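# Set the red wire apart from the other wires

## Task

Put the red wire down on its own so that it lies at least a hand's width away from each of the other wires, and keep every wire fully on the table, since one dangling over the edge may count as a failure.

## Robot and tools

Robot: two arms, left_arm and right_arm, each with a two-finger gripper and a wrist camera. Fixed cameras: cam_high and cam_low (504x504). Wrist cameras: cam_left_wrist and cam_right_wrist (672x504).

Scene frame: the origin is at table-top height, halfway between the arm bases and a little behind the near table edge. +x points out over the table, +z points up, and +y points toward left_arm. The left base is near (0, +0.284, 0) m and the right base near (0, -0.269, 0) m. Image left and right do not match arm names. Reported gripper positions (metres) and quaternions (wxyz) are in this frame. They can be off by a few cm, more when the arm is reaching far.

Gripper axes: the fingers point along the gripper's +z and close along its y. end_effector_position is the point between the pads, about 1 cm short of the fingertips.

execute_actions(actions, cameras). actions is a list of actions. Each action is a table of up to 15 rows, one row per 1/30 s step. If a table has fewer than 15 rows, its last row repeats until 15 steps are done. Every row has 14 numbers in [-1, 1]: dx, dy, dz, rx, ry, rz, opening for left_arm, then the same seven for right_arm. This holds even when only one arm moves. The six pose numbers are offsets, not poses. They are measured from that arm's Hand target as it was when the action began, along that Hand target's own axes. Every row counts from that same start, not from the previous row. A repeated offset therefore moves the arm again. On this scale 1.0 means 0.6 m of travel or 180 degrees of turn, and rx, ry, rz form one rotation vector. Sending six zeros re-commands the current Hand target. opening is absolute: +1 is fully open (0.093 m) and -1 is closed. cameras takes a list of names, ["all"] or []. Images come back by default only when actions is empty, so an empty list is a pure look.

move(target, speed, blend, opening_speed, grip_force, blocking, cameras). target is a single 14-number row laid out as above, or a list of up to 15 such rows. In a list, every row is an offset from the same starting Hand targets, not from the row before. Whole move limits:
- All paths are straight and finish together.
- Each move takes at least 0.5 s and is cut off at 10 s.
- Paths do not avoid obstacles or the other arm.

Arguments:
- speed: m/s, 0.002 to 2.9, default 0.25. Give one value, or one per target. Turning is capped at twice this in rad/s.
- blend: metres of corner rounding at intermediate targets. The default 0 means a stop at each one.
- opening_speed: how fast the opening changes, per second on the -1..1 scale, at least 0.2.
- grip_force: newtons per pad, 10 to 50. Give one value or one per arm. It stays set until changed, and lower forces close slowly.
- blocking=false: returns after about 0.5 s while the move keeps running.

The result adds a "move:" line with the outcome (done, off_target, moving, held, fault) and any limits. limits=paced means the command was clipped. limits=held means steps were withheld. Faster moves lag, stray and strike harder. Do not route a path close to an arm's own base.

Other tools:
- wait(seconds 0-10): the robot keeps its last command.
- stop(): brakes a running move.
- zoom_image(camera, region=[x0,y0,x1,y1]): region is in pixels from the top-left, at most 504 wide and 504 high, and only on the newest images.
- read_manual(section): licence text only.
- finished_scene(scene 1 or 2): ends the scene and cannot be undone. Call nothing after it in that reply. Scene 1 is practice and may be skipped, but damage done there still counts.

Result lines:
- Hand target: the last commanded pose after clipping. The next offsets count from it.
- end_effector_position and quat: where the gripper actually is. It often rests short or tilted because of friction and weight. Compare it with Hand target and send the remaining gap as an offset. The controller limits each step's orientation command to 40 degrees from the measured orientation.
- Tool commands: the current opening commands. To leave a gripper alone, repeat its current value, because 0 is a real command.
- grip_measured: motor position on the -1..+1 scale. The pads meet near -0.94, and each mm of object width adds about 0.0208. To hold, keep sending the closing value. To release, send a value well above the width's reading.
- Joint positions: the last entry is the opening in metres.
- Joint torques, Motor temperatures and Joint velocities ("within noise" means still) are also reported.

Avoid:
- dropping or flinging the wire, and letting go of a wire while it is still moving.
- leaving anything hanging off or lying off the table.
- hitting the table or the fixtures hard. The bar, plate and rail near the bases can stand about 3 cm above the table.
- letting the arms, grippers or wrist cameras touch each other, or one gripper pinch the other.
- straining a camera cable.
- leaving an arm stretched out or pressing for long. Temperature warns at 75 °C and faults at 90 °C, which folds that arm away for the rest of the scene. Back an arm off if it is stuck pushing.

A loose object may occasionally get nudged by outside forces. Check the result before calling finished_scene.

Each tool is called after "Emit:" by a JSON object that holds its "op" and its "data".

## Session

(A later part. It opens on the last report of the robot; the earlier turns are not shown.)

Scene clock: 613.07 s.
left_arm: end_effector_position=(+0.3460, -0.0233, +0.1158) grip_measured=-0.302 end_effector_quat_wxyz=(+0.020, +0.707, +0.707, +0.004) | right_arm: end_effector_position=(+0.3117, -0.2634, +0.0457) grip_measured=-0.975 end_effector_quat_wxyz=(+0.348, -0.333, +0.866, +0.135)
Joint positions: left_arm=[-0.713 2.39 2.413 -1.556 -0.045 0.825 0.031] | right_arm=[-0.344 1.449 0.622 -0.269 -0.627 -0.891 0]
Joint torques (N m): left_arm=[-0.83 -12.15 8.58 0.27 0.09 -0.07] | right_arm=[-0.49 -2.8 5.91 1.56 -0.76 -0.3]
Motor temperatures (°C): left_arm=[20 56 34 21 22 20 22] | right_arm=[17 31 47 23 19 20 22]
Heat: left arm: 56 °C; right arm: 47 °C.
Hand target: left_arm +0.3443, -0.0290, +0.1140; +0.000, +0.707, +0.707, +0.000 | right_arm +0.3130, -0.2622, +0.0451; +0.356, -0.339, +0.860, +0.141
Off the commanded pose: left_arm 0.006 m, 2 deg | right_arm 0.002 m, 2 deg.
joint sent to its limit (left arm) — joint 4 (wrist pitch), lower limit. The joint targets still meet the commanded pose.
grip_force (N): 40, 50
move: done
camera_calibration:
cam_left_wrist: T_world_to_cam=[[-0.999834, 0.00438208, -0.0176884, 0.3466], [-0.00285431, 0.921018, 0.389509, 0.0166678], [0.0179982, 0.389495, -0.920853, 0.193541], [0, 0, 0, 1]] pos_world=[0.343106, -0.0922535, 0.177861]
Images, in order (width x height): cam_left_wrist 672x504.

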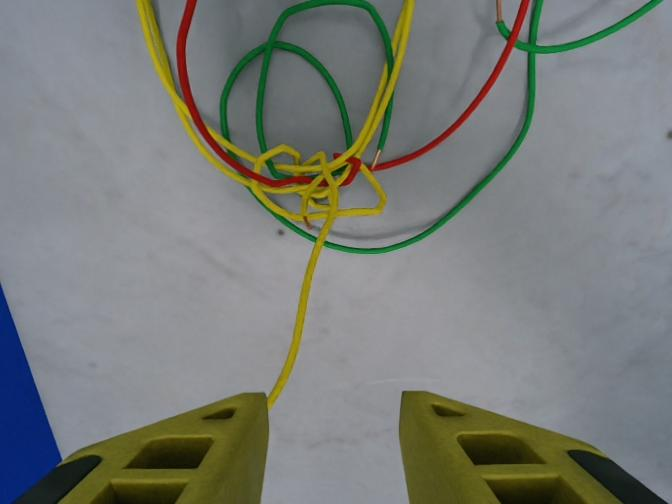

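Emit:
{"op": "move", "data": {"target": [[0.0147, 0.0185, 0.173, 0, 0, 0, -0.3, 0, 0, 0, 0, 0, 0, -1], [0.0147, 0.0185, 0.173, 0, 0, 0, -1, 0, 0, 0, 0, 0, 0, -1]], "speed": 0.12, "opening_speed": 0.8, "cameras": ["cam_left_wrist"]}}

Emit:
{"op": "zoom_image", "data": {"camera": "cam_left_wrist", "region": [230, 250, 440, 480]}}

Scene clock: 616.60 s.
left_arm: end_effector_position=(+0.3560, -0.0189, +0.0193) grip_measured=-0.974 end_effector_quat_wxyz=(+0.004, +0.703, +0.711, +0.003) | right_arm: end_effector_position=(+0.3117, -0.2634, +0.0457) grip_measured=-0.975 end_effector_quat_wxyz=(+0.348, -0.333, +0.866, +0.135)
Joint positions: left_arm=[-0.683 2.415 2.075 -1.224 -0.045 0.842 0] | right_arm=[-0.344 1.449 0.622 -0.269 -0.627 -0.891 0]
Joint torques (N m): left_arm=[0.09 -12.66 6.23 0.43 0.09 0.13] | right_arm=[-0.49 -2.85 5.87 1.57 -0.75 -0.3]
Motor temperatures (°C): left_arm=[20 55 34 21 22 20 22] | right_arm=[17 31 46 23 19 20 22]
Heat: left arm: 55 °C; right arm: 46 °C.
Hand target: left_arm +0.3553, -0.0201, +0.0101; +0.000, +0.707, +0.707, +0.000 | right_arm +0.3130, -0.2622, +0.0451; +0.356, -0.339, +0.860, +0.141
Off the commanded pose: left_arm 0.009 m, 1 deg | right_arm 0.002 m, 2 deg.
grip_force (N): 40, 50
move: done
camera_calibration:
cam_left_wrist: T_world_to_cam=[[-0.999967, -0.00562921, 0.00591612, 0.35435], [-0.0027128, 0.912295, 0.409524, 0.0497568], [-0.00770255, 0.409494, -0.91228, 0.112137], [0, 0, 0, 1]] pos_world=[0.355337, -0.0893177, 0.0798275]
Images, in order (width x height): cam_left_wrist 672x504.

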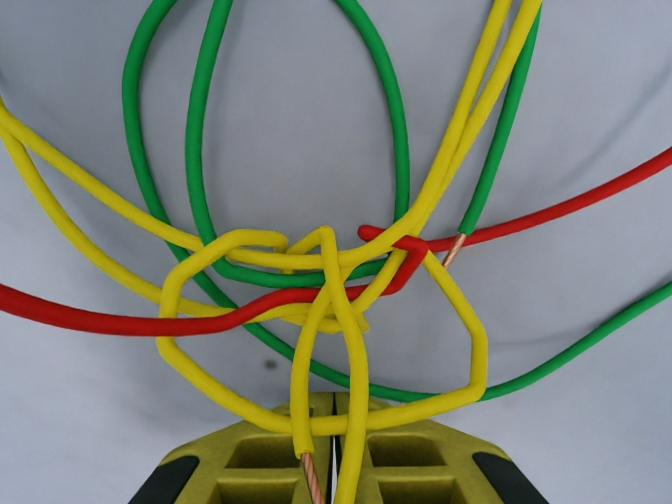

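Scaled by 2.191 from the camera's 672x504 image, which has a finer 960x720 frame.

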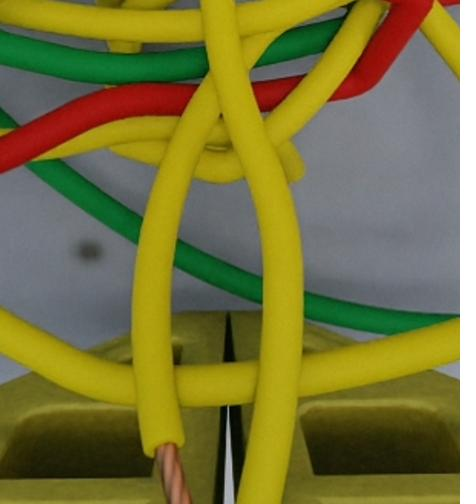

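Emit:
{"op": "move", "data": {"target": [[0, 0, -0.0583, 0, 0, 0, -0.3, 0, 0, 0, 0, 0, 0, -1], [-0.047, -0.003, -0.0583, 0, 0, 0, -0.3, 0, 0, 0, 0, 0, 0, -1], [-0.047, -0.003, -0.0583, 0, 0, 0, -1, 0, 0, 0, 0, 0, 0, -1]], "speed": 0.08, "opening_speed": 0.8, "blend": [0.003, 0, 0], "cameras": ["cam_left_wrist"]}}

Emit:
{"op": "zoom_image", "data": {"camera": "cam_left_wrist", "region": [210, 220, 460, 504]}}

Scene clock: 620.53 s.
left_arm: end_effector_position=(+0.3551, -0.0431, +0.0494) grip_measured=-0.968 end_effector_quat_wxyz=(+0.003, +0.707, +0.707, +0.003) | right_arm: end_effector_position=(+0.3117, -0.2634, +0.0457) grip_measured=-0.975 end_effector_quat_wxyz=(+0.348, -0.333, +0.866, +0.135)
Joint positions: left_arm=[-0.724 2.516 2.374 -1.427 -0.045 0.812 0] | right_arm=[-0.344 1.449 0.622 -0.269 -0.627 -0.891 0]
Joint torques (N m): left_arm=[-0.68 -12.7 8.8 0.2 0.09 -0.07] | right_arm=[-0.49 -2.84 5.9 1.56 -0.75 -0.3]
Motor temperatures (°C): left_arm=[20 55 34 21 22 20 22] | right_arm=[17 30 45 23 19 20 22]
Heat: left arm: 55 °C; right arm: 45 °C.
Hand target: left_arm +0.3535, -0.0485, +0.0452; +0.000, +0.707, +0.707, +0.000 | right_arm +0.3130, -0.2622, +0.0451; +0.356, -0.339, +0.860, +0.141
Off the commanded pose: left_arm 0.007 m, 1 deg | right_arm 0.002 m, 2 deg.
grip_force (N): 40, 50
move: done
camera_calibration:
cam_left_wrist: T_world_to_cam=[[-0.999952, 0.00513339, 0.00831833, 0.353398], [0.00810137, 0.911407, 0.411427, 0.0554765], [-0.00546937, 0.411475, -0.911405, 0.14878], [0, 0, 0, 1]] pos_world=[0.353745, -0.113595, 0.109834]
Images, in order (width x height): cam_left_wrist 672x504.

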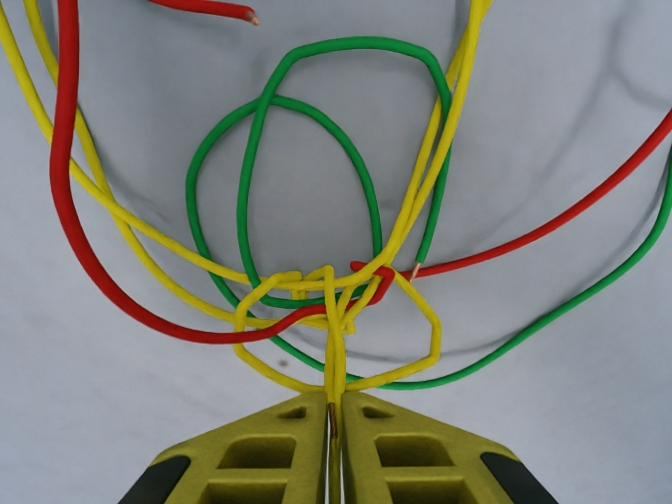

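Scaled by 1.775 from the camera's 672x504 image, which has a finer 960x720 frame.

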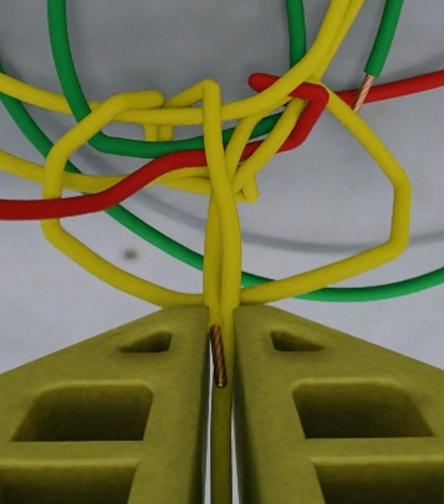

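Emit:
{"op": "move", "data": {"target": [0,0,0,0,0,0,-1, 0.0402,-0.0608,-0.0403,0,0,0,-1], "speed": 0.06, "cameras": ["cam_left_wrist"]}}

Scene clock: 622.63 s.
left_arm: end_effector_position=(+0.3551, -0.0431, +0.0494) grip_measured=-0.968 end_effector_quat_wxyz=(+0.003, +0.707, +0.707, +0.003) | right_arm: end_effector_position=(+0.3061, -0.3099, +0.0392) grip_measured=-0.975 end_effector_quat_wxyz=(+0.345, -0.332, +0.867, +0.139)
Joint positions: left_arm=[-0.724 2.516 2.374 -1.427 -0.045 0.812 0] | right_arm=[-0.534 1.55 0.709 -0.403 -0.705 -1.116 0]
Joint torques (N m): left_arm=[-0.69 -12.71 8.8 0.2 0.09 -0.07] | right_arm=[-0.47 -3.44 8.23 0.97 -0.81 -0.32]
Motor temperatures (°C): left_arm=[20 55 35 21 22 20 22] | right_arm=[17 30 45 23 19 20 22]
Heat: left arm: 55 °C; right arm: 45 °C.
Hand target: left_arm +0.3535, -0.0485, +0.0452; +0.000, +0.707, +0.707, +0.000 | right_arm +0.3129, -0.3122, +0.0451; +0.356, -0.339, +0.860, +0.141
Off the commanded pose: left_arm 0.007 m, 0 deg | right_arm 0.009 m, 2 deg.
grip_force (N): 40, 50
move: done
camera_calibration:
cam_left_wrist: T_world_to_cam=[[-0.999952, 0.00513339, 0.00831833, 0.353398], [0.00810137, 0.911407, 0.411427, 0.0554765], [-0.00546937, 0.411475, -0.911405, 0.14878], [0, 0, 0, 1]] pos_world=[0.353745, -0.113595, 0.109834]
Images, in order (width x height): cam_left_wrist 672x504.

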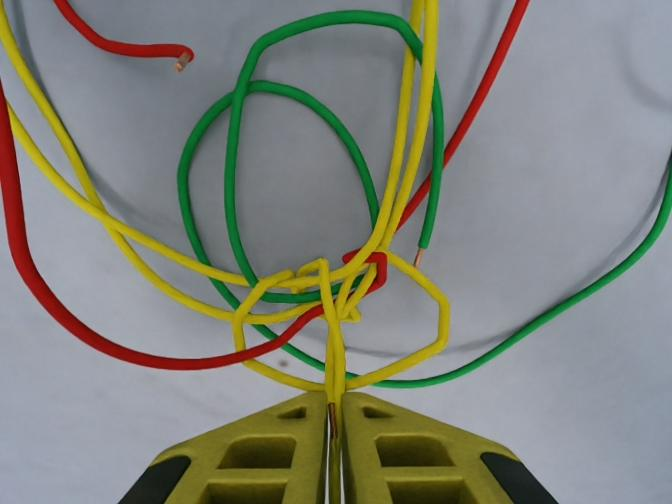

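Emit:
{"op": "move", "data": {"target": [0,0,0,0,0,0,-1, 0.0402,-0.0608,-0.0403,0,0,0,-1], "speed": 0.06, "cameras": ["cam_left_wrist"]}}

Scene clock: 624.23 s.
left_arm: end_effector_position=(+0.3535, -0.0458, +0.0495) grip_measured=-0.968 end_effector_quat_wxyz=(+0.004, +0.707, +0.707, -0.004) | right_arm: end_effector_position=(+0.3055, -0.3540, +0.0402) grip_measured=-0.975 end_effector_quat_wxyz=(+0.345, -0.334, +0.864, +0.150)
Joint positions: left_arm=[-0.726 2.516 2.374 -1.424 -0.031 0.812 0] | right_arm=[-0.686 1.678 0.862 -0.581 -0.757 -1.324 0]
Joint torques (N m): left_arm=[-0.53 -12.68 8.8 0.18 -0.02 -0.07] | right_arm=[-0.99 -4.22 8.24 0.74 -0.72 -0.32]
Motor temperatures (°C): left_arm=[20 55 35 21 22 20 22] | right_arm=[17 30 45 23 19 20 22]
Heat: left arm: 55 °C; right arm: 45 °C.
Hand target: left_arm +0.3535, -0.0484, +0.0452; +0.000, +0.707, +0.707, +0.000 | right_arm +0.3130, -0.3622, +0.0451; +0.356, -0.339, +0.860, +0.141
Off the commanded pose: left_arm 0.005 m, 1 deg | right_arm 0.012 m, 2 deg.
grip_force (N): 40, 50
move: off_target (right_arm)
camera_calibration:
cam_left_wrist: T_world_to_cam=[[-0.999847, 0.0064972, 0.0162544, 0.351524], [0.012458, 0.916428, 0.400005, 0.0571817], [-0.0122971, 0.400146, -0.916369, 0.152033], [0, 0, 0, 1]] pos_world=[0.352628, -0.115522, 0.110731]
Images, in order (width x height): cam_left_wrist 672x504.

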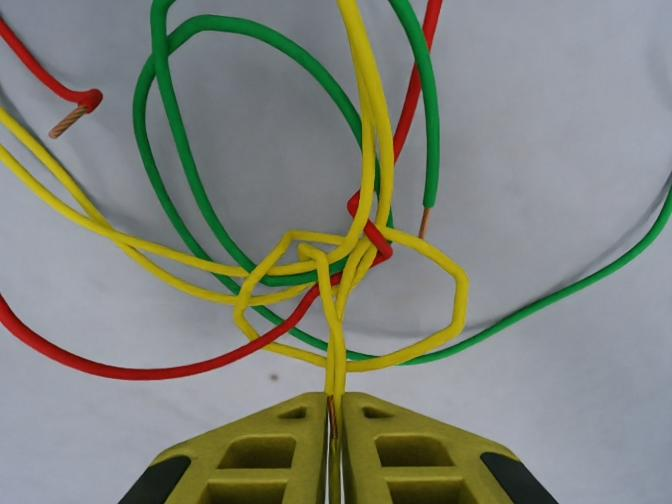

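Emit:
{"op": "move", "data": {"target": [0,0,0,0,0,0,-1, 0.0322,-0.0486,-0.0323,0,0,0,-1], "speed": 0.06, "cameras": ["cam_left_wrist"]}}

Scene clock: 625.67 s.
left_arm: end_effector_position=(+0.3521, -0.0583, +0.0500) grip_measured=-0.968 end_effector_quat_wxyz=(+0.020, +0.711, +0.703, -0.018) | right_arm: end_effector_position=(+0.3034, -0.3839, +0.0416) grip_measured=-0.975 end_effector_quat_wxyz=(+0.345, -0.332, +0.862, +0.169)
Joint positions: left_arm=[-0.736 2.516 2.374 -1.393 -0.002 0.812 0] | right_arm=[-0.781 1.788 0.999 -0.741 -0.788 -1.47 0]
Joint torques (N m): left_arm=[0.54 -13 8.5 -0.02 -0.27 -0.06] | right_arm=[-1.73 -5.08 8.68 0.7 -0.54 -0.31]
Motor temperatures (°C): left_arm=[20 55 35 21 22 20 22] | right_arm=[17 30 45 23 19 20 22]
Heat: left arm: 55 °C; right arm: 45 °C.
Hand target: left_arm +0.3536, -0.0484, +0.0452; +0.000, +0.707, +0.707, +0.000 | right_arm +0.3128, -0.4021, +0.0451; +0.356, -0.339, +0.860, +0.141
Off the commanded pose: left_arm 0.011 m, 3 deg | right_arm 0.021 m, 4 deg.
grip_force (N): 40, 50
move: off_target (left_arm, right_arm)
camera_calibration:
cam_left_wrist: T_world_to_cam=[[-0.999772, 0.0171744, 0.0127001, 0.350869], [0.0206002, 0.932445, 0.360725, 0.0684418], [-0.0056469, 0.360904, -0.932586, 0.153679], [0, 0, 0, 1]] pos_world=[0.350247, -0.125307, 0.114174]
Images, in order (width x height): cam_left_wrist 672x504.

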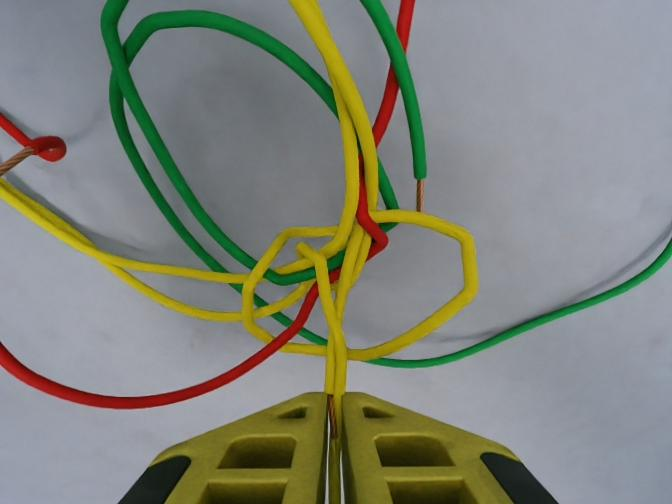

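Emit:
{"op": "move", "data": {"target": [0.0333,0,0,0,0,0,-1, 0.0322,-0.0486,-0.0323,0,0,0,-1], "speed": 0.05, "cameras": ["cam_left_wrist"]}}

Scene clock: 627.37 s.
left_arm: end_effector_position=(+0.3499, -0.0541, +0.0317) grip_measured=-0.968 end_effector_quat_wxyz=(+0.016, +0.712, +0.702, -0.026) | right_arm: end_effector_position=(+0.3023, -0.4169, +0.0428) grip_measured=-0.975 end_effector_quat_wxyz=(+0.344, -0.329, +0.861, +0.182)
Joint positions: left_arm=[-0.726 2.494 2.263 -1.313 0.014 0.824 0] | right_arm=[-0.863 1.903 1.154 -0.896 -0.795 -1.594 0]
Joint torques (N m): left_arm=[2.43 -18.58 5.12 -0.19 -0.39 0.12] | right_arm=[-2.19 -5.91 9.09 0.64 -0.51 -0.29]
Motor temperatures (°C): left_arm=[20 56 35 21 22 20 22] | right_arm=[17 30 45 23 19 20 22]
Heat: left arm: 56 °C; right arm: 45 °C.
Hand target: left_arm +0.3535, -0.0284, +0.0452; +0.000, +0.707, +0.707, +0.000 | right_arm +0.3127, -0.4420, +0.0452; +0.356, -0.339, +0.860, +0.141
Off the commanded pose: left_arm 0.029 m, 4 deg | right_arm 0.027 m, 5 deg.
grip_force (N): 40, 50
move: off_target (left_arm, right_arm)
camera_calibration:
cam_left_wrist: T_world_to_cam=[[-0.999334, 0.0204755, 0.0301973, 0.348345], [0.0299014, 0.933889, 0.356311, 0.0681129], [-0.0209053, 0.356977, -0.933879, 0.140261], [0, 0, 0, 1]] pos_world=[0.349009, -0.120812, 0.0961982]
Images, in order (width x height): cam_left_wrist 672x504.

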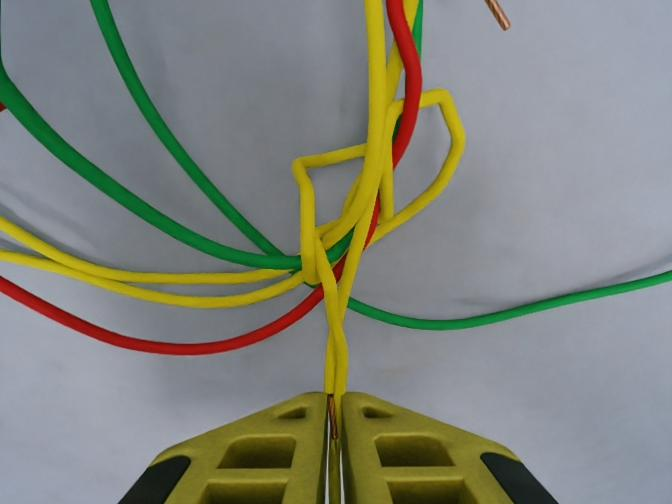

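Emit:
{"op": "move", "data": {"target": [0.0833,0,-0.0167,0,0,0,-1, 0,0,0,0,0,0,-1], "speed": 0.05, "cameras": ["cam_left_wrist"]}}

Scene clock: 629.20 s.
left_arm: end_effector_position=(+0.3496, -0.0006, +0.0405) grip_measured=-0.968 end_effector_quat_wxyz=(+0.007, +0.709, +0.704, -0.031) | right_arm: end_effector_position=(+0.3005, -0.4164, +0.0433) grip_measured=-0.975 end_effector_quat_wxyz=(+0.343, -0.325, +0.861, +0.186)
Joint positions: left_arm=[-0.639 2.323 2 -1.241 0.023 0.905 0] | right_arm=[-0.867 1.903 1.154 -0.906 -0.797 -1.595 0]
Joint torques (N m): left_arm=[1.95 -17.7 5.35 -0.09 -0.48 0.12] | right_arm=[-1.88 -6.02 9.09 0.72 -0.48 -0.29]
Motor temperatures (°C): left_arm=[20 57 35 21 22 20 23] | right_arm=[17 30 45 22 19 20 22]
Heat: left arm: 57 °C; right arm: 45 °C.
Hand target: left_arm +0.3535, +0.0216, +0.0551; +0.000, +0.707, +0.707, +0.000 | right_arm +0.3127, -0.4420, +0.0452; +0.356, -0.339, +0.860, +0.141
Off the commanded pose: left_arm 0.027 m, 4 deg | right_arm 0.028 m, 6 deg.
grip_force (N): 40, 50
move: off_target (left_arm, right_arm)
camera_calibration:
cam_left_wrist: T_world_to_cam=[[-0.99869, 0.0146404, 0.0490269, 0.34576], [0.0313779, 0.932103, 0.360832, 0.0143619], [-0.0404154, 0.361898, -0.931341, 0.136116], [0, 0, 0, 1]] pos_world=[0.350357, -0.067709, 0.104637]
Images, in order (width x height): cam_left_wrist 672x504.

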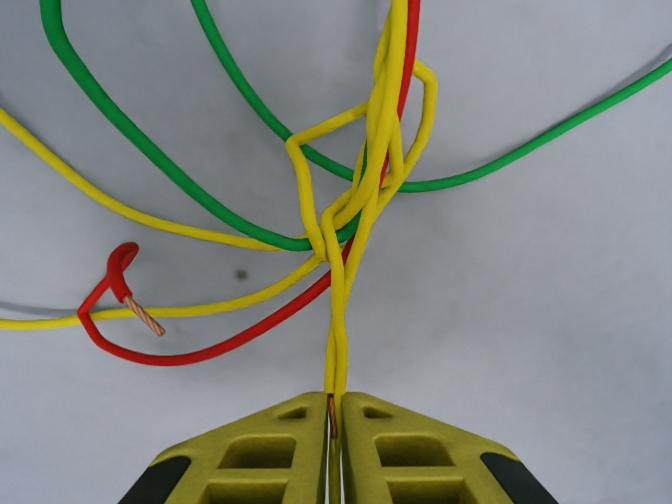

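Emit:
{"op": "move", "data": {"target": [0.0833,0,0,0,0,0,-1, 0,0,0,0,0,0,-1], "speed": 0.05, "cameras": ["cam_left_wrist"]}}

Scene clock: 630.90 s.
left_arm: end_effector_position=(+0.3510, +0.0577, +0.0414) grip_measured=-0.968 end_effector_quat_wxyz=(-0.002, +0.707, +0.707, -0.023) | right_arm: end_effector_position=(+0.3035, -0.4223, +0.0447) grip_measured=-0.975 end_effector_quat_wxyz=(+0.348, -0.327, +0.861, +0.175)
Joint positions: left_arm=[-0.536 2.193 1.794 -1.182 0.005 1.001 0] | right_arm=[-0.872 1.903 1.163 -0.891 -0.797 -1.595 0]
Joint torques (N m): left_arm=[1.28 -16.53 5.44 0.09 -0.32 0.13] | right_arm=[-1.39 -5.87 8.54 0.63 -0.49 -0.29]
Motor temperatures (°C): left_arm=[20 57 34 21 22 20 23] | right_arm=[17 30 45 22 19 20 22]
Heat: left arm: 57 °C; right arm: 45 °C.
Hand target: left_arm +0.3534, +0.0715, +0.0551; +0.000, +0.707, +0.707, +0.000 | right_arm +0.3127, -0.4421, +0.0452; +0.356, -0.339, +0.860, +0.141
Off the commanded pose: left_arm 0.020 m, 3 deg | right_arm 0.022 m, 4 deg.
grip_force (N): 40, 50
move: off_target (left_arm, right_arm)
camera_calibration:
cam_left_wrist: T_world_to_cam=[[-0.998644, 0.0065082, 0.0516447, 0.346578], [0.0258474, 0.923193, 0.383467, -0.0387783], [-0.0451824, 0.384282, -0.922109, 0.115821], [0, 0, 0, 1]] pos_world=[0.352343, -0.0109637, 0.103771]
Images, in order (width x height): cam_left_wrist 672x504.

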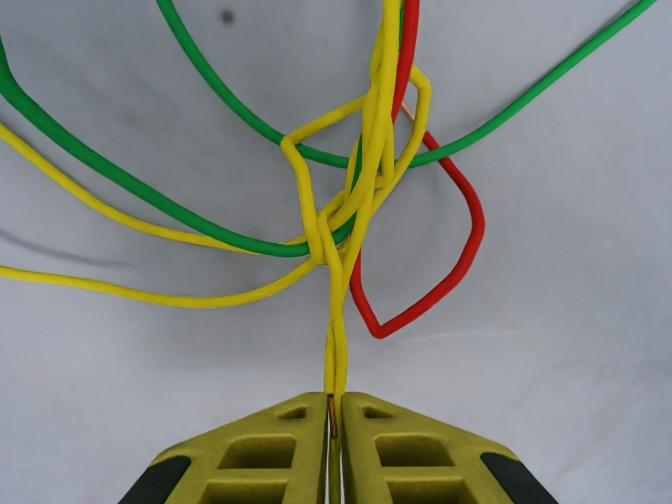

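Emit:
{"op": "move", "data": {"target": [0.0833,0,0,0,0,0,-1, 0,0,0,0,0,0,-1], "speed": 0.04, "cameras": ["cam_left_wrist"]}}

Scene clock: 632.93 s.
left_arm: end_effector_position=(+0.3529, +0.1013, +0.0435) grip_measured=-0.968 end_effector_quat_wxyz=(+0.008, +0.710, +0.703, -0.026) | right_arm: end_effector_position=(+0.3031, -0.4218, +0.0448) grip_measured=-0.975 end_effector_quat_wxyz=(+0.347, -0.327, +0.861, +0.176)
Joint positions: left_arm=[-0.437 2.092 1.649 -1.121 0.015 1.11 0] | right_arm=[-0.872 1.903 1.163 -0.895 -0.797 -1.595 0]
Joint torques (N m): left_arm=[2.25 -15.47 5.3 0.01 -0.4 0.14] | right_arm=[-1.36 -5.9 8.49 0.66 -0.49 -0.3]
Motor temperatures (°C): left_arm=[20 58 34 21 22 20 23] | right_arm=[17 30 46 22 19 20 22]
Heat: left arm: 58 °C; right arm: 46 °C.
Hand target: left_arm +0.3534, +0.1216, +0.0551; +0.000, +0.707, +0.707, +0.000 | right_arm +0.3128, -0.4420, +0.0452; +0.356, -0.339, +0.860, +0.141
Off the commanded pose: left_arm 0.023 m, 3 deg | right_arm 0.023 m, 4 deg.
grip_force (N): 40, 50
move: off_target (left_arm, right_arm)
camera_calibration:
cam_left_wrist: T_world_to_cam=[[-0.999037, 0.0168211, 0.0405275, 0.347626], [0.0305365, 0.929783, 0.36684, -0.0815476], [-0.0315111, 0.367724, -0.929401, 0.098346], [0, 0, 0, 1]] pos_world=[0.352881, 0.0338099, 0.107229]
Images, in order (width x height): cam_left_wrist 672x504.

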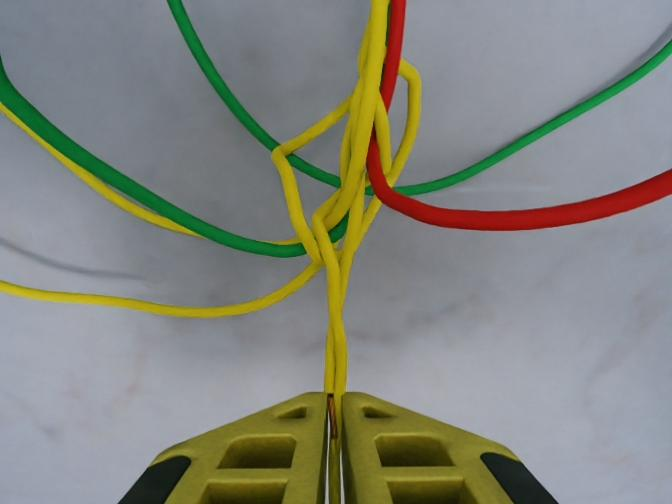

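Emit:
{"op": "wait", "data": {"seconds": 0.3, "cameras": ["cam_high", "cam_low"]}}

Emit:
{"op": "zoom_image", "data": {"camera": "cam_high", "region": [160, 200, 360, 400]}}

Scene clock: 633.50 s.
left_arm: end_effector_position=(+0.3529, +0.1013, +0.0435) grip_measured=-0.968 end_effector_quat_wxyz=(+0.008, +0.710, +0.703, -0.026) | right_arm: end_effector_position=(+0.3031, -0.4218, +0.0448) grip_measured=-0.975 end_effector_quat_wxyz=(+0.347, -0.327, +0.861, +0.176)
Joint positions: left_arm=[-0.437 2.092 1.649 -1.121 0.015 1.11 0] | right_arm=[-0.872 1.903 1.163 -0.895 -0.797 -1.595 0]
Joint torques (N m): left_arm=[2.28 -15.49 5.33 0.02 -0.4 0.13] | right_arm=[-1.37 -5.86 8.53 0.66 -0.49 -0.29]
Motor temperatures (°C): left_arm=[20 58 34 21 22 20 23] | right_arm=[17 30 46 22 19 20 22]
Heat: left arm: 58 °C; right arm: 46 °C.
Hand target: left_arm +0.3534, +0.1216, +0.0551; +0.000, +0.707, +0.707, +0.000 | right_arm +0.3128, -0.4420, +0.0452; +0.356, -0.339, +0.860, +0.141
Tool commands: left_gripper/opening=-1.0 right_gripper/opening=-1.0
Off the commanded pose: left_arm 0.023 m, 3 deg | right_arm 0.023 m, 4 deg.
grip_force (N): 40, 50
wait: 0.30 s; at rest from the start
Images, in order (width x height): cam_high 504x504, cam_low 504x504.

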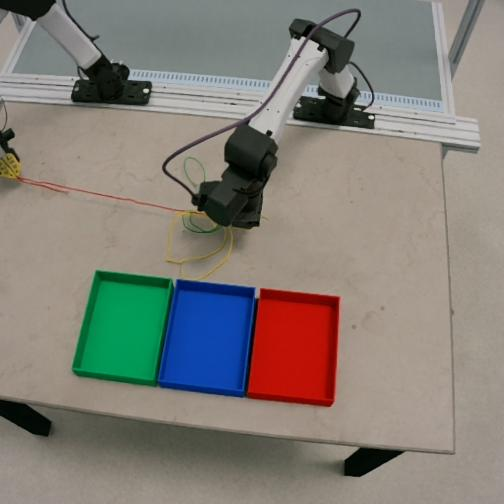

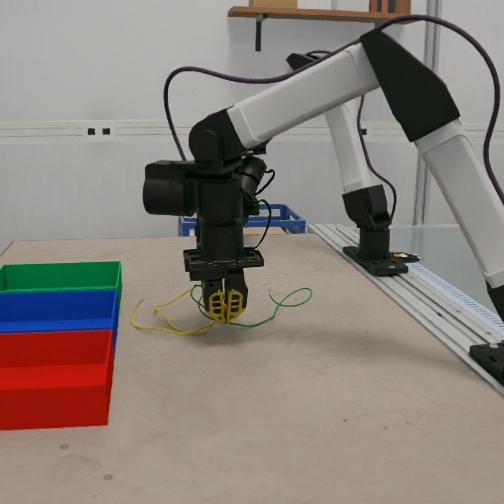

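Scaled by 2.520 from the camera's 504x504 image, which has a finer 720x720 frame.

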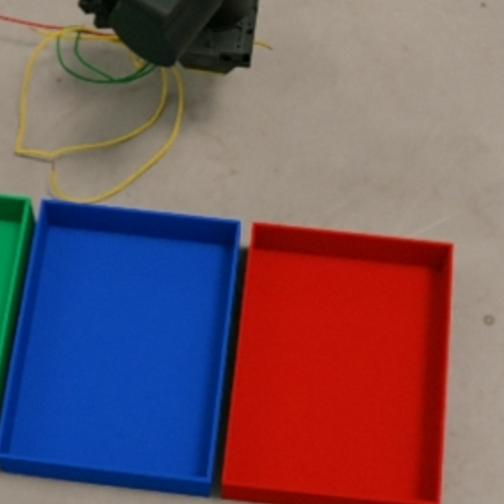

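Emit:
{"op": "move", "data": {"target": [0.0667,0,0,0,0,0,-1, 0,0,0,0,0,0,-1], "speed": 0.04, "cameras": ["cam_left_wrist"]}}

Emit:
{"op": "zoom_image", "data": {"camera": "cam_left_wrist", "region": [250, 0, 550, 300]}}

Scene clock: 635.40 s.
left_arm: end_effector_position=(+0.3560, +0.1398, +0.0442) grip_measured=-0.968 end_effector_quat_wxyz=(+0.017, +0.709, +0.704, -0.031) | right_arm: end_effector_position=(+0.3019, -0.4185, +0.0464) grip_measured=-0.975 end_effector_quat_wxyz=(+0.349, -0.323, +0.860, +0.185)
Joint positions: left_arm=[-0.337 2.029 1.562 -1.086 0.032 1.206 0] | right_arm=[-0.872 1.903 1.163 -0.912 -0.809 -1.597 0]
Joint torques (N m): left_arm=[1.89 -14.82 5.41 -0.06 -0.53 0.13] | right_arm=[-1.44 -5.94 8.51 0.78 -0.36 -0.28]
Motor temperatures (°C): left_arm=[20 58 34 21 22 20 23] | right_arm=[17 30 46 22 19 20 22]
Heat: left arm: 58 °C; right arm: 46 °C.
Hand target: left_arm +0.3533, +0.1615, +0.0551; +0.000, +0.707, +0.707, +0.000 | right_arm +0.3127, -0.4421, +0.0452; +0.356, -0.339, +0.860, +0.141
Off the commanded pose: left_arm 0.025 m, 4 deg | right_arm 0.026 m, 5 deg.
grip_force (N): 40, 50
move: off_target (left_arm, right_arm)
camera_calibration:
cam_left_wrist: T_world_to_cam=[[-0.999286, 0.0137554, 0.035179, 0.350877], [0.0251558, 0.937101, 0.348152, -0.115936], [-0.0281773, 0.348788, -0.936778, 0.0867625], [0, 0, 0, 1]] pos_world=[0.355988, 0.0735551, 0.109297]
Images, in order (width x height): cam_left_wrist 672x504.

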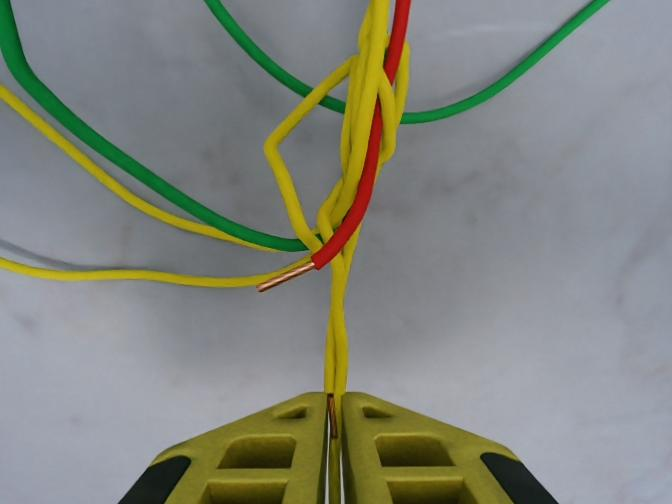

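Scaled by 1.680 from the camera's 672x504 image, which has a finer 960x720 frame.

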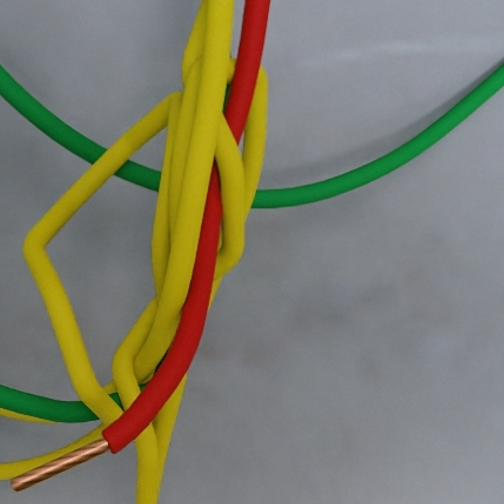

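Emit:
{"op": "move", "data": {"target": [0.0833,0,0,0,0,0,-1, 0,0,0,0,0,0,-1], "speed": 0.04, "cameras": ["cam_left_wrist"]}}

Scene clock: 637.37 s.
left_arm: end_effector_position=(+0.3556, +0.2088, +0.0437) grip_measured=-0.968 end_effector_quat_wxyz=(-0.008, +0.704, +0.710, -0.008) | right_arm: end_effector_position=(+0.3081, -0.4336, +0.0458) grip_measured=-0.975 end_effector_quat_wxyz=(+0.354, -0.332, +0.861, +0.152)
Joint positions: left_arm=[-0.19 1.97 1.484 -1.089 -0.03 1.337 0] | right_arm=[-0.883 1.903 1.174 -0.856 -0.792 -1.597 0]
Joint torques (N m): left_arm=[0.29 -14.16 5.57 0.14 0.01 0.13] | right_arm=[-0.46 -5.72 7.86 0.38 -0.55 -0.27]
Motor temperatures (°C): left_arm=[20 58 34 21 22 20 23] | right_arm=[17 30 46 22 19 20 22]
Heat: left arm: 58 °C; right arm: 46 °C.
Hand target: left_arm +0.3532, +0.2115, +0.0551; +0.000, +0.707, +0.707, +0.000 | right_arm +0.3128, -0.4421, +0.0452; +0.356, -0.339, +0.859, +0.141
Off the commanded pose: left_arm 0.012 m, 1 deg | right_arm 0.010 m, 1 deg.
grip_force (N): 40, 50
move: off_target (left_arm)
camera_calibration:
cam_left_wrist: T_world_to_cam=[[-0.999228, -0.00379375, 0.039094, 0.352938], [0.0126001, 0.911759, 0.410533, -0.173444], [-0.0372017, 0.410709, -0.911007, 0.0513486], [0, 0, 0, 1]] pos_world=[0.356761, 0.138389, 0.104186]
Images, in order (width x height): cam_left_wrist 672x504.

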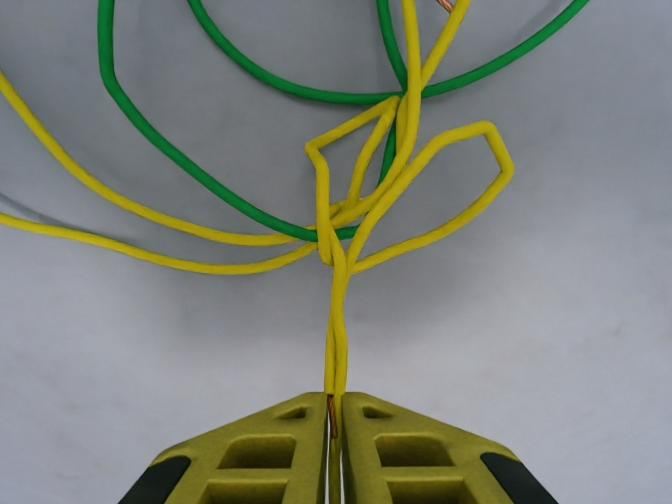

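Emit:
{"op": "wait", "data": {"seconds": 0.3, "cameras": ["cam_high"]}}

Emit:
{"op": "zoom_image", "data": {"camera": "cam_high", "region": [0, 120, 290, 290]}}

Scene clock: 637.83 s.
left_arm: end_effector_position=(+0.3556, +0.2088, +0.0437) grip_measured=-0.968 end_effector_quat_wxyz=(-0.008, +0.704, +0.710, -0.008) | right_arm: end_effector_position=(+0.3081, -0.4336, +0.0458) grip_measured=-0.975 end_effector_quat_wxyz=(+0.354, -0.332, +0.861, +0.152)
Joint positions: left_arm=[-0.19 1.97 1.484 -1.089 -0.03 1.337 0] | right_arm=[-0.883 1.903 1.174 -0.856 -0.792 -1.597 0]
Joint torques (N m): left_arm=[0.29 -14.15 5.59 0.15 0.01 0.14] | right_arm=[-0.44 -5.71 7.79 0.38 -0.55 -0.27]
Motor temperatures (°C): left_arm=[20 58 34 21 22 20 23] | right_arm=[17 30 46 22 19 20 22]
Heat: left arm: 58 °C; right arm: 46 °C.
Hand target: left_arm +0.3532, +0.2115, +0.0551; +0.000, +0.707, +0.707, +0.000 | right_arm +0.3128, -0.4421, +0.0452; +0.356, -0.339, +0.859, +0.141
Tool commands: left_gripper/opening=-1.0 right_gripper/opening=-1.0
Off the commanded pose: left_arm 0.012 m, 1 deg | right_arm 0.010 m, 1 deg.
grip_force (N): 40, 50
wait: 0.30 s; at rest from the start
Images, in order (width x height): cam_high 504x504.

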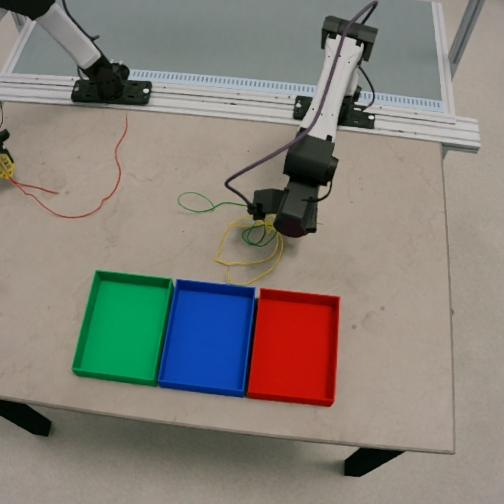

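Scaled by 1.738 from the camera's 504x504 image, which has a finer 720x720 frame.

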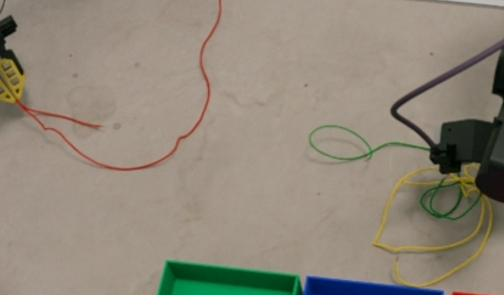

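Emit:
{"op": "zoom_image", "data": {"camera": "cam_high", "region": [60, 80, 180, 200]}}

Scaled by 4.200 from the camera's 504x504 image, which has a finer 720x720 frame.

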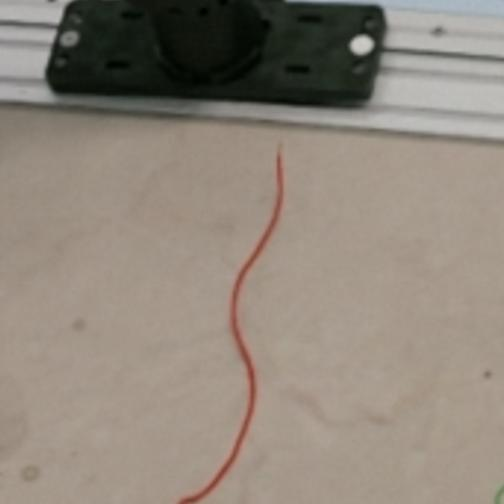

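Emit:
{"op": "move", "data": {"target": [0.1,0,0,0,0,0,-1, -0.0585,-0.009,0.0586,0,0,0,-1], "speed": 0.05, "cameras": ["cam_high"]}}

Emit:
{"op": "zoom_image", "data": {"camera": "cam_high", "region": [0, 90, 200, 240]}}

Scene clock: 640.87 s.
left_arm: end_effector_position=(+0.3537, +0.2703, +0.0442) grip_measured=-0.968 end_effector_quat_wxyz=(-0.012, +0.703, +0.711, -0.011) | right_arm: end_effector_position=(+0.3483, -0.4102, +0.0458) grip_measured=-0.975 end_effector_quat_wxyz=(+0.356, -0.339, +0.859, +0.144)
Joint positions: left_arm=[-0.023 1.936 1.445 -1.089 -0.031 1.504 0] | right_arm=[-0.748 1.903 1.174 -0.708 -0.781 -1.415 0]
Joint torques (N m): left_arm=[0.23 -13.79 5.55 0.23 0.04 0.14] | right_arm=[0.39 -6.56 6.86 0.74 -0.55 -0.04]
Motor temperatures (°C): left_arm=[20 57 34 21 22 20 23] | right_arm=[17 30 46 22 19 20 22]
Heat: left arm: 57 °C; right arm: 46 °C.
Hand target: left_arm +0.3533, +0.2715, +0.0551; +0.000, +0.707, +0.707, +0.000 | right_arm +0.3527, -0.4122, +0.0452; +0.356, -0.339, +0.860, +0.141
Off the commanded pose: left_arm 0.011 m, 2 deg | right_arm 0.005 m, 0 deg.
grip_force (N): 40, 50
move: off_target (left_arm)
Images, in order (width x height): cam_high 504x504.

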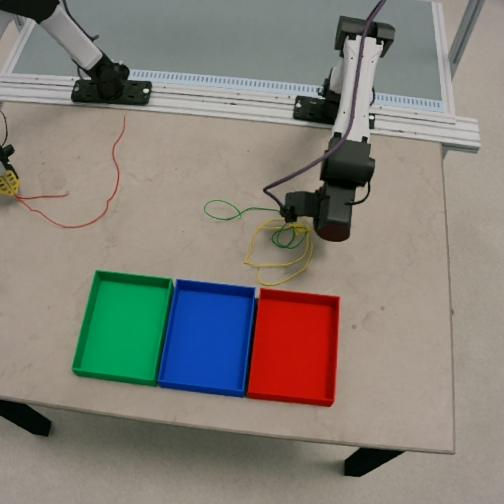

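Scaled by 2.520 from the camera's 504x504 image, which has a finer 720x720 frame.

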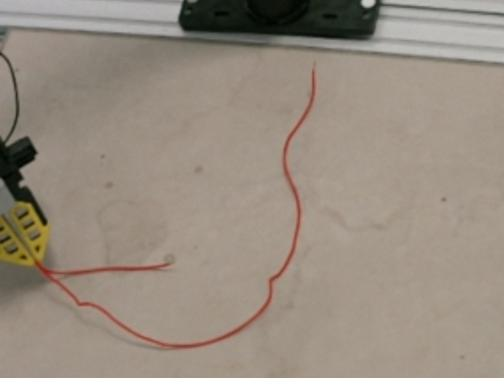

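Emit:
{"op": "move", "data": {"target": [[0,0,0.0467,0,0,0,-1, -0.1178,0,-0.1177,0,0,0,-1],[0,0,0.0467,0,0,0,-1, -0.1763,-0.009,-0.0591,0,0,0,-1]], "speed": 0.06, "blend": [0.02,0], "cameras": ["cam_high"]}}

Emit:
{"op": "zoom_image", "data": {"camera": "cam_high", "region": [0, 90, 200, 240]}}

Scene clock: 644.73 s.
left_arm: end_effector_position=(+0.3540, +0.2697, +0.0268) grip_measured=-0.968 end_effector_quat_wxyz=(-0.002, +0.705, +0.710, -0.003) | right_arm: end_effector_position=(+0.3840, -0.3779, +0.1252) grip_measured=-0.975 end_effector_quat_wxyz=(+0.339, -0.330, +0.865, +0.167)
Joint positions: left_arm=[-0.023 1.936 1.373 -0.993 -0.031 1.507 0] | right_arm=[-0.609 1.838 1.427 -0.956 -0.753 -1.227 0]
Joint torques (N m): left_arm=[0.5 -10.89 5.44 0.35 0.04 0.14] | right_arm=[0.27 -9.63 9.33 0.89 -0.54 -0.05]
Motor temperatures (°C): left_arm=[20 56 33 21 22 20 23] | right_arm=[17 32 46 22 19 20 22]
Heat: left arm: 56 °C; right arm: 46 °C.
Hand target: left_arm +0.3533, +0.2715, +0.0271; +0.000, +0.707, +0.707, +0.000 | right_arm +0.3928, -0.3822, +0.1450; +0.356, -0.339, +0.860, +0.141
Off the commanded pose: left_arm 0.002 m, 1 deg | right_arm 0.022 m, 4 deg.
grip_force (N): 40, 50
move: off_target (right_arm)
Images, in order (width x height): cam_high 504x504.

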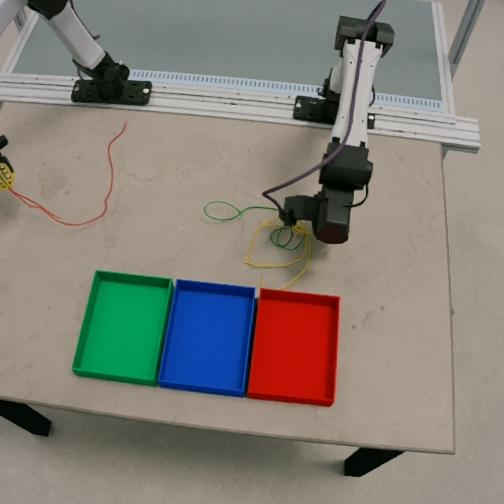

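Scaled by 2.520 from the camera's 504x504 image, which has a finer 720x720 frame.

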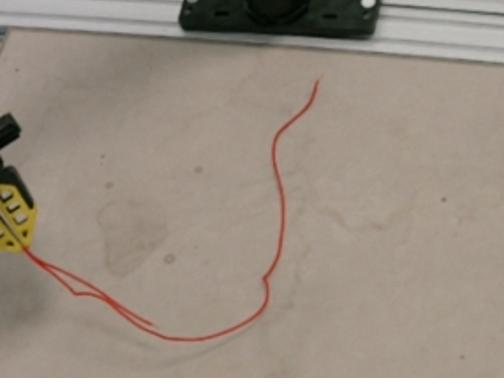

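Emit:
{"op": "move", "data": {"target": [[0,0,0.0133,0,0,0,-1, 0.0535,-0.0228,0.0878,0,0,0,-1],[0,0,0.0133,0,0,0,-1, 0.1301,-0.0228,0.1643,0,0,0,-1]], "speed": 0.06, "blend": [0.02,0], "cameras": ["cam_high"]}}

Emit:
{"op": "zoom_image", "data": {"camera": "cam_high", "region": [0, 90, 200, 240]}}

Scene clock: 647.90 s.
left_arm: end_effector_position=(+0.3546, +0.2696, +0.0223) grip_measured=-0.968 end_effector_quat_wxyz=(+0.001, +0.705, +0.709, +0.000) | right_arm: end_effector_position=(+0.4137, -0.3859, +0.0295) grip_measured=-0.975 end_effector_quat_wxyz=(+0.362, -0.343, +0.857, +0.134)
Joint positions: left_arm=[-0.023 1.936 1.354 -0.964 -0.031 1.508 0] | right_arm=[-0.585 2.016 1.253 -0.494 -0.744 -1.194 0]
Joint torques (N m): left_arm=[0.57 -9.92 5.42 0.39 0.04 0.13] | right_arm=[0.54 -6.99 5.2 1.16 -0.52 -0.05]
Motor temperatures (°C): left_arm=[20 55 33 21 22 20 23] | right_arm=[17 32 46 22 19 20 22]
Heat: left arm: 55 °C; right arm: 46 °C.
Hand target: left_arm +0.3532, +0.2715, +0.0190; +0.000, +0.707, +0.707, +0.000 | right_arm +0.4127, -0.3822, +0.0201; +0.356, -0.339, +0.860, +0.141
Off the commanded pose: left_arm 0.004 m, 0 deg | right_arm 0.010 m, 1 deg.
grip_force (N): 40, 50
move: done
Images, in order (width x height): cam_high 504x504.

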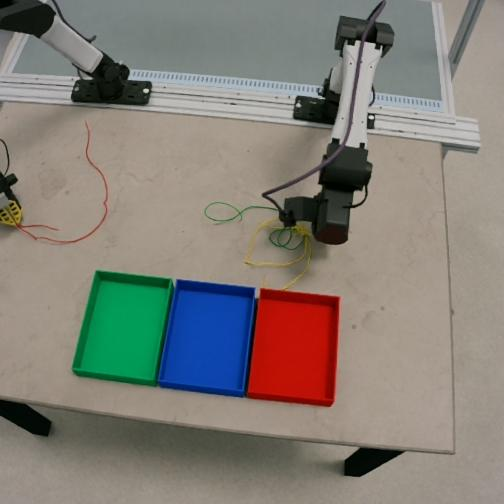

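Scaled by 2.520 from the camera's 504x504 image, which has a finer 720x720 frame.

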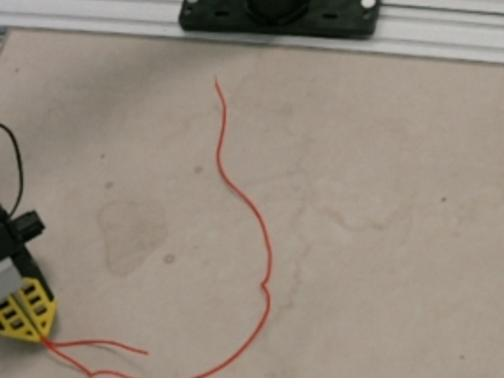

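Emit:
{"op": "move", "data": {"target": [[0,0,0.0133,0,0,0,-1, 0.0071,0,0.0071,0,0,0,-1],[0,0,0.0133,0,0,0,-0.6, 0.0071,0,0.0071,0,0,0,-0.6]], "speed": 0.03, "opening_speed": 0.4, "cameras": ["cam_left_wrist","cam_right_wrist"]}}

Scene clock: 650.60 s.
left_arm: end_effector_position=(+0.3564, +0.2693, +0.0181) grip_measured=-0.602 end_effector_quat_wxyz=(+0.006, +0.705, +0.709, +0.005) | right_arm: end_effector_position=(+0.4159, -0.3872, +0.0258) grip_measured=-0.601 end_effector_quat_wxyz=(+0.366, -0.345, +0.855, +0.129)
Joint positions: left_arm=[-0.023 1.936 1.336 -0.932 -0.031 1.509 0.016] | right_arm=[-0.585 2.025 1.246 -0.465 -0.744 -1.194 0.016]
Joint torques (N m): left_arm=[0.65 -8.88 5.42 0.39 0.05 0.13] | right_arm=[0.53 -6.72 5.01 1.1 -0.51 -0.05]
Heat: left arm: 54 °C; right arm: 46 °C.
Hand target: left_arm +0.3532, +0.2715, +0.0110; +0.000, +0.707, +0.707, +0.000 | right_arm +0.4127, -0.3822, +0.0141; +0.356, -0.339, +0.859, +0.141
Off the commanded pose: left_arm 0.008 m, 1 deg | right_arm 0.013 m, 2 deg.
grip_force (N): 40, 50
move: off_target (right_arm); target 2's new opening was sent with right_arm's hand 0.013 m and 2 deg from that target
camera_calibration:
cam_left_wrist: T_world_to_cam=[[-1, -0.00049794, 0.000453358, 0.35502], [-0.000268901, 0.912493, 0.409093, -0.213643], [-0.00061739, 0.409093, -0.912493, -0.00944791], [0, 0, 0, 1]] pos_world=[0.354956, 0.19899, 0.0786178]
cam_right_wrist: T_world_to_cam=[[0.687704, -0.724834, 0.0409767, -0.566634], [-0.675207, -0.659317, -0.330752, 0.071463], [0.266757, 0.199792, -0.942828, 0.0798343], [0, 0, 0, 1]] pos_world=[0.416632, -0.379549, 0.122125]
Images, in order (width x height): cam_left_wrist 672x504, cam_right_wrist 672x504.

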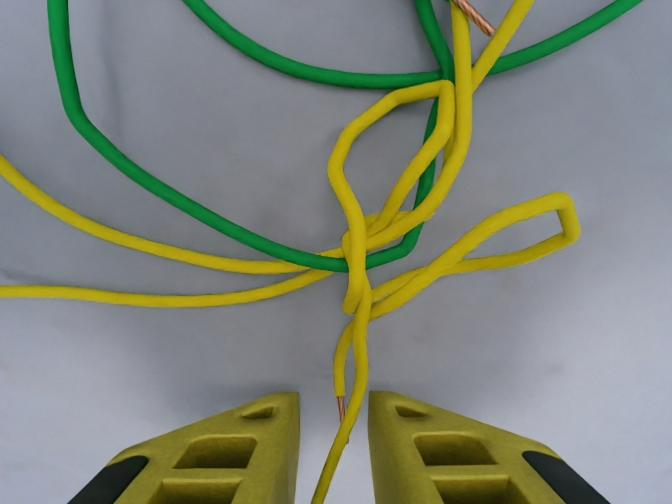

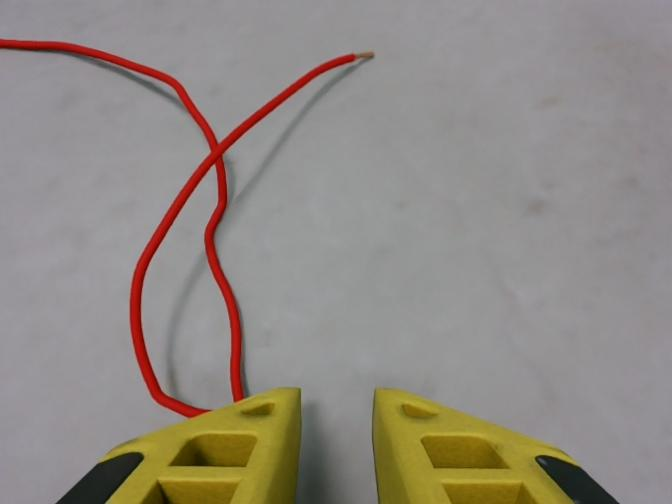

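Emit:
{"op": "zoom_image", "data": {"camera": "cam_right_wrist", "region": [100, 330, 320, 500]}}

Scaled by 2.291 from the camera's 672x504 image, which has a finer 960x720 frame.

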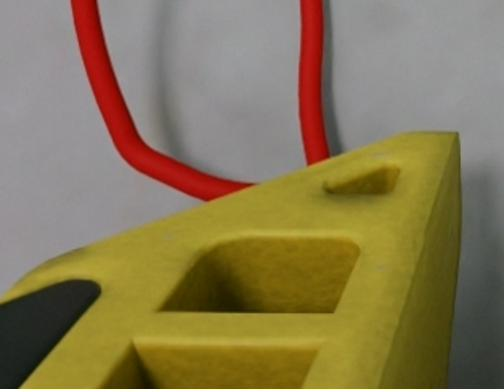

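Emit:
{"op": "move", "data": {"target": [0,0,-0.15,0,0,0,-0.6, 0,0,-0.12,0,0,0,-0.6], "speed": 0.06, "cameras": ["cam_left_wrist","cam_right_wrist"]}}

Scene clock: 653.40 s.
left_arm: end_effector_position=(+0.3497, +0.2718, +0.0834) grip_measured=-0.602 end_effector_quat_wxyz=(-0.016, +0.705, +0.708, -0.015) | right_arm: end_effector_position=(+0.3659, -0.4115, +0.0368) grip_measured=-0.601 end_effector_quat_wxyz=(+0.327, -0.323, +0.873, +0.164)
Joint positions: left_arm=[-0.023 1.902 1.556 -1.247 -0.031 1.509 0.016] | right_arm=[-0.707 1.989 1.282 -0.753 -0.744 -1.344 0.016]
Joint torques (N m): left_arm=[-0.16 -13.16 8.49 0.04 0.04 0.05] | right_arm=[-0.35 -11.73 8.29 0.44 -0.91 -0.32]
Heat: left arm: 54 °C; right arm: 46 °C.
Hand target: left_arm +0.3534, +0.2715, +0.1011; +0.000, +0.707, +0.707, +0.000 | right_arm +0.3755, -0.4169, +0.0651; +0.356, -0.339, +0.860, +0.141
Off the commanded pose: left_arm 0.018 m, 2 deg | right_arm 0.030 m, 5 deg.
grip_force (N): 40, 50
move: off_target (left_arm, right_arm)
camera_calibration:
cam_left_wrist: T_world_to_cam=[[-0.998166, 0.00135791, 0.0605292, 0.342207], [0.0261898, 0.911057, 0.411448, -0.251705], [-0.0545868, 0.412278, -0.909421, 0.0668285], [0, 0, 0, 1]] pos_world=[0.351819, 0.201301, 0.143625]
cam_right_wrist: T_world_to_cam=[[0.676574, -0.733393, -0.0661909, -0.5458], [-0.717273, -0.636015, -0.284613, 0.0486027], [0.166635, 0.240039, -0.956355, 0.162039], [0, 0, 0, 1]] pos_world=[0.377134, -0.40827, 0.132673]
Images, in order (width x height): cam_left_wrist 672x504, cam_right_wrist 672x504.

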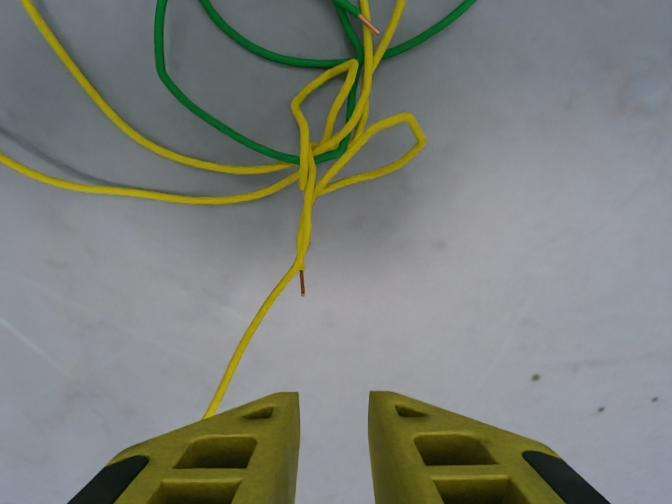

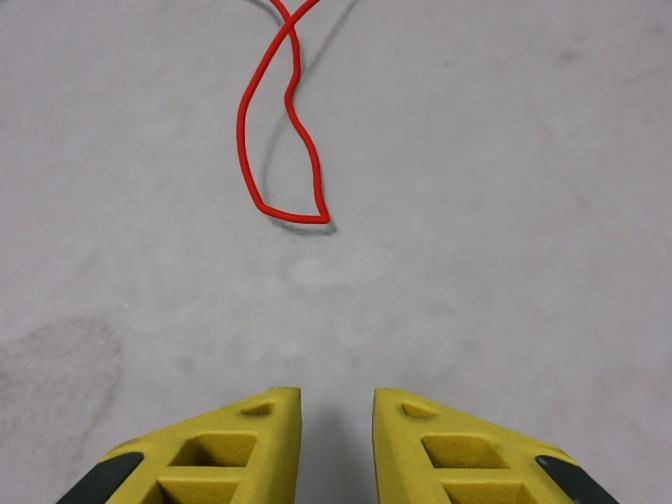

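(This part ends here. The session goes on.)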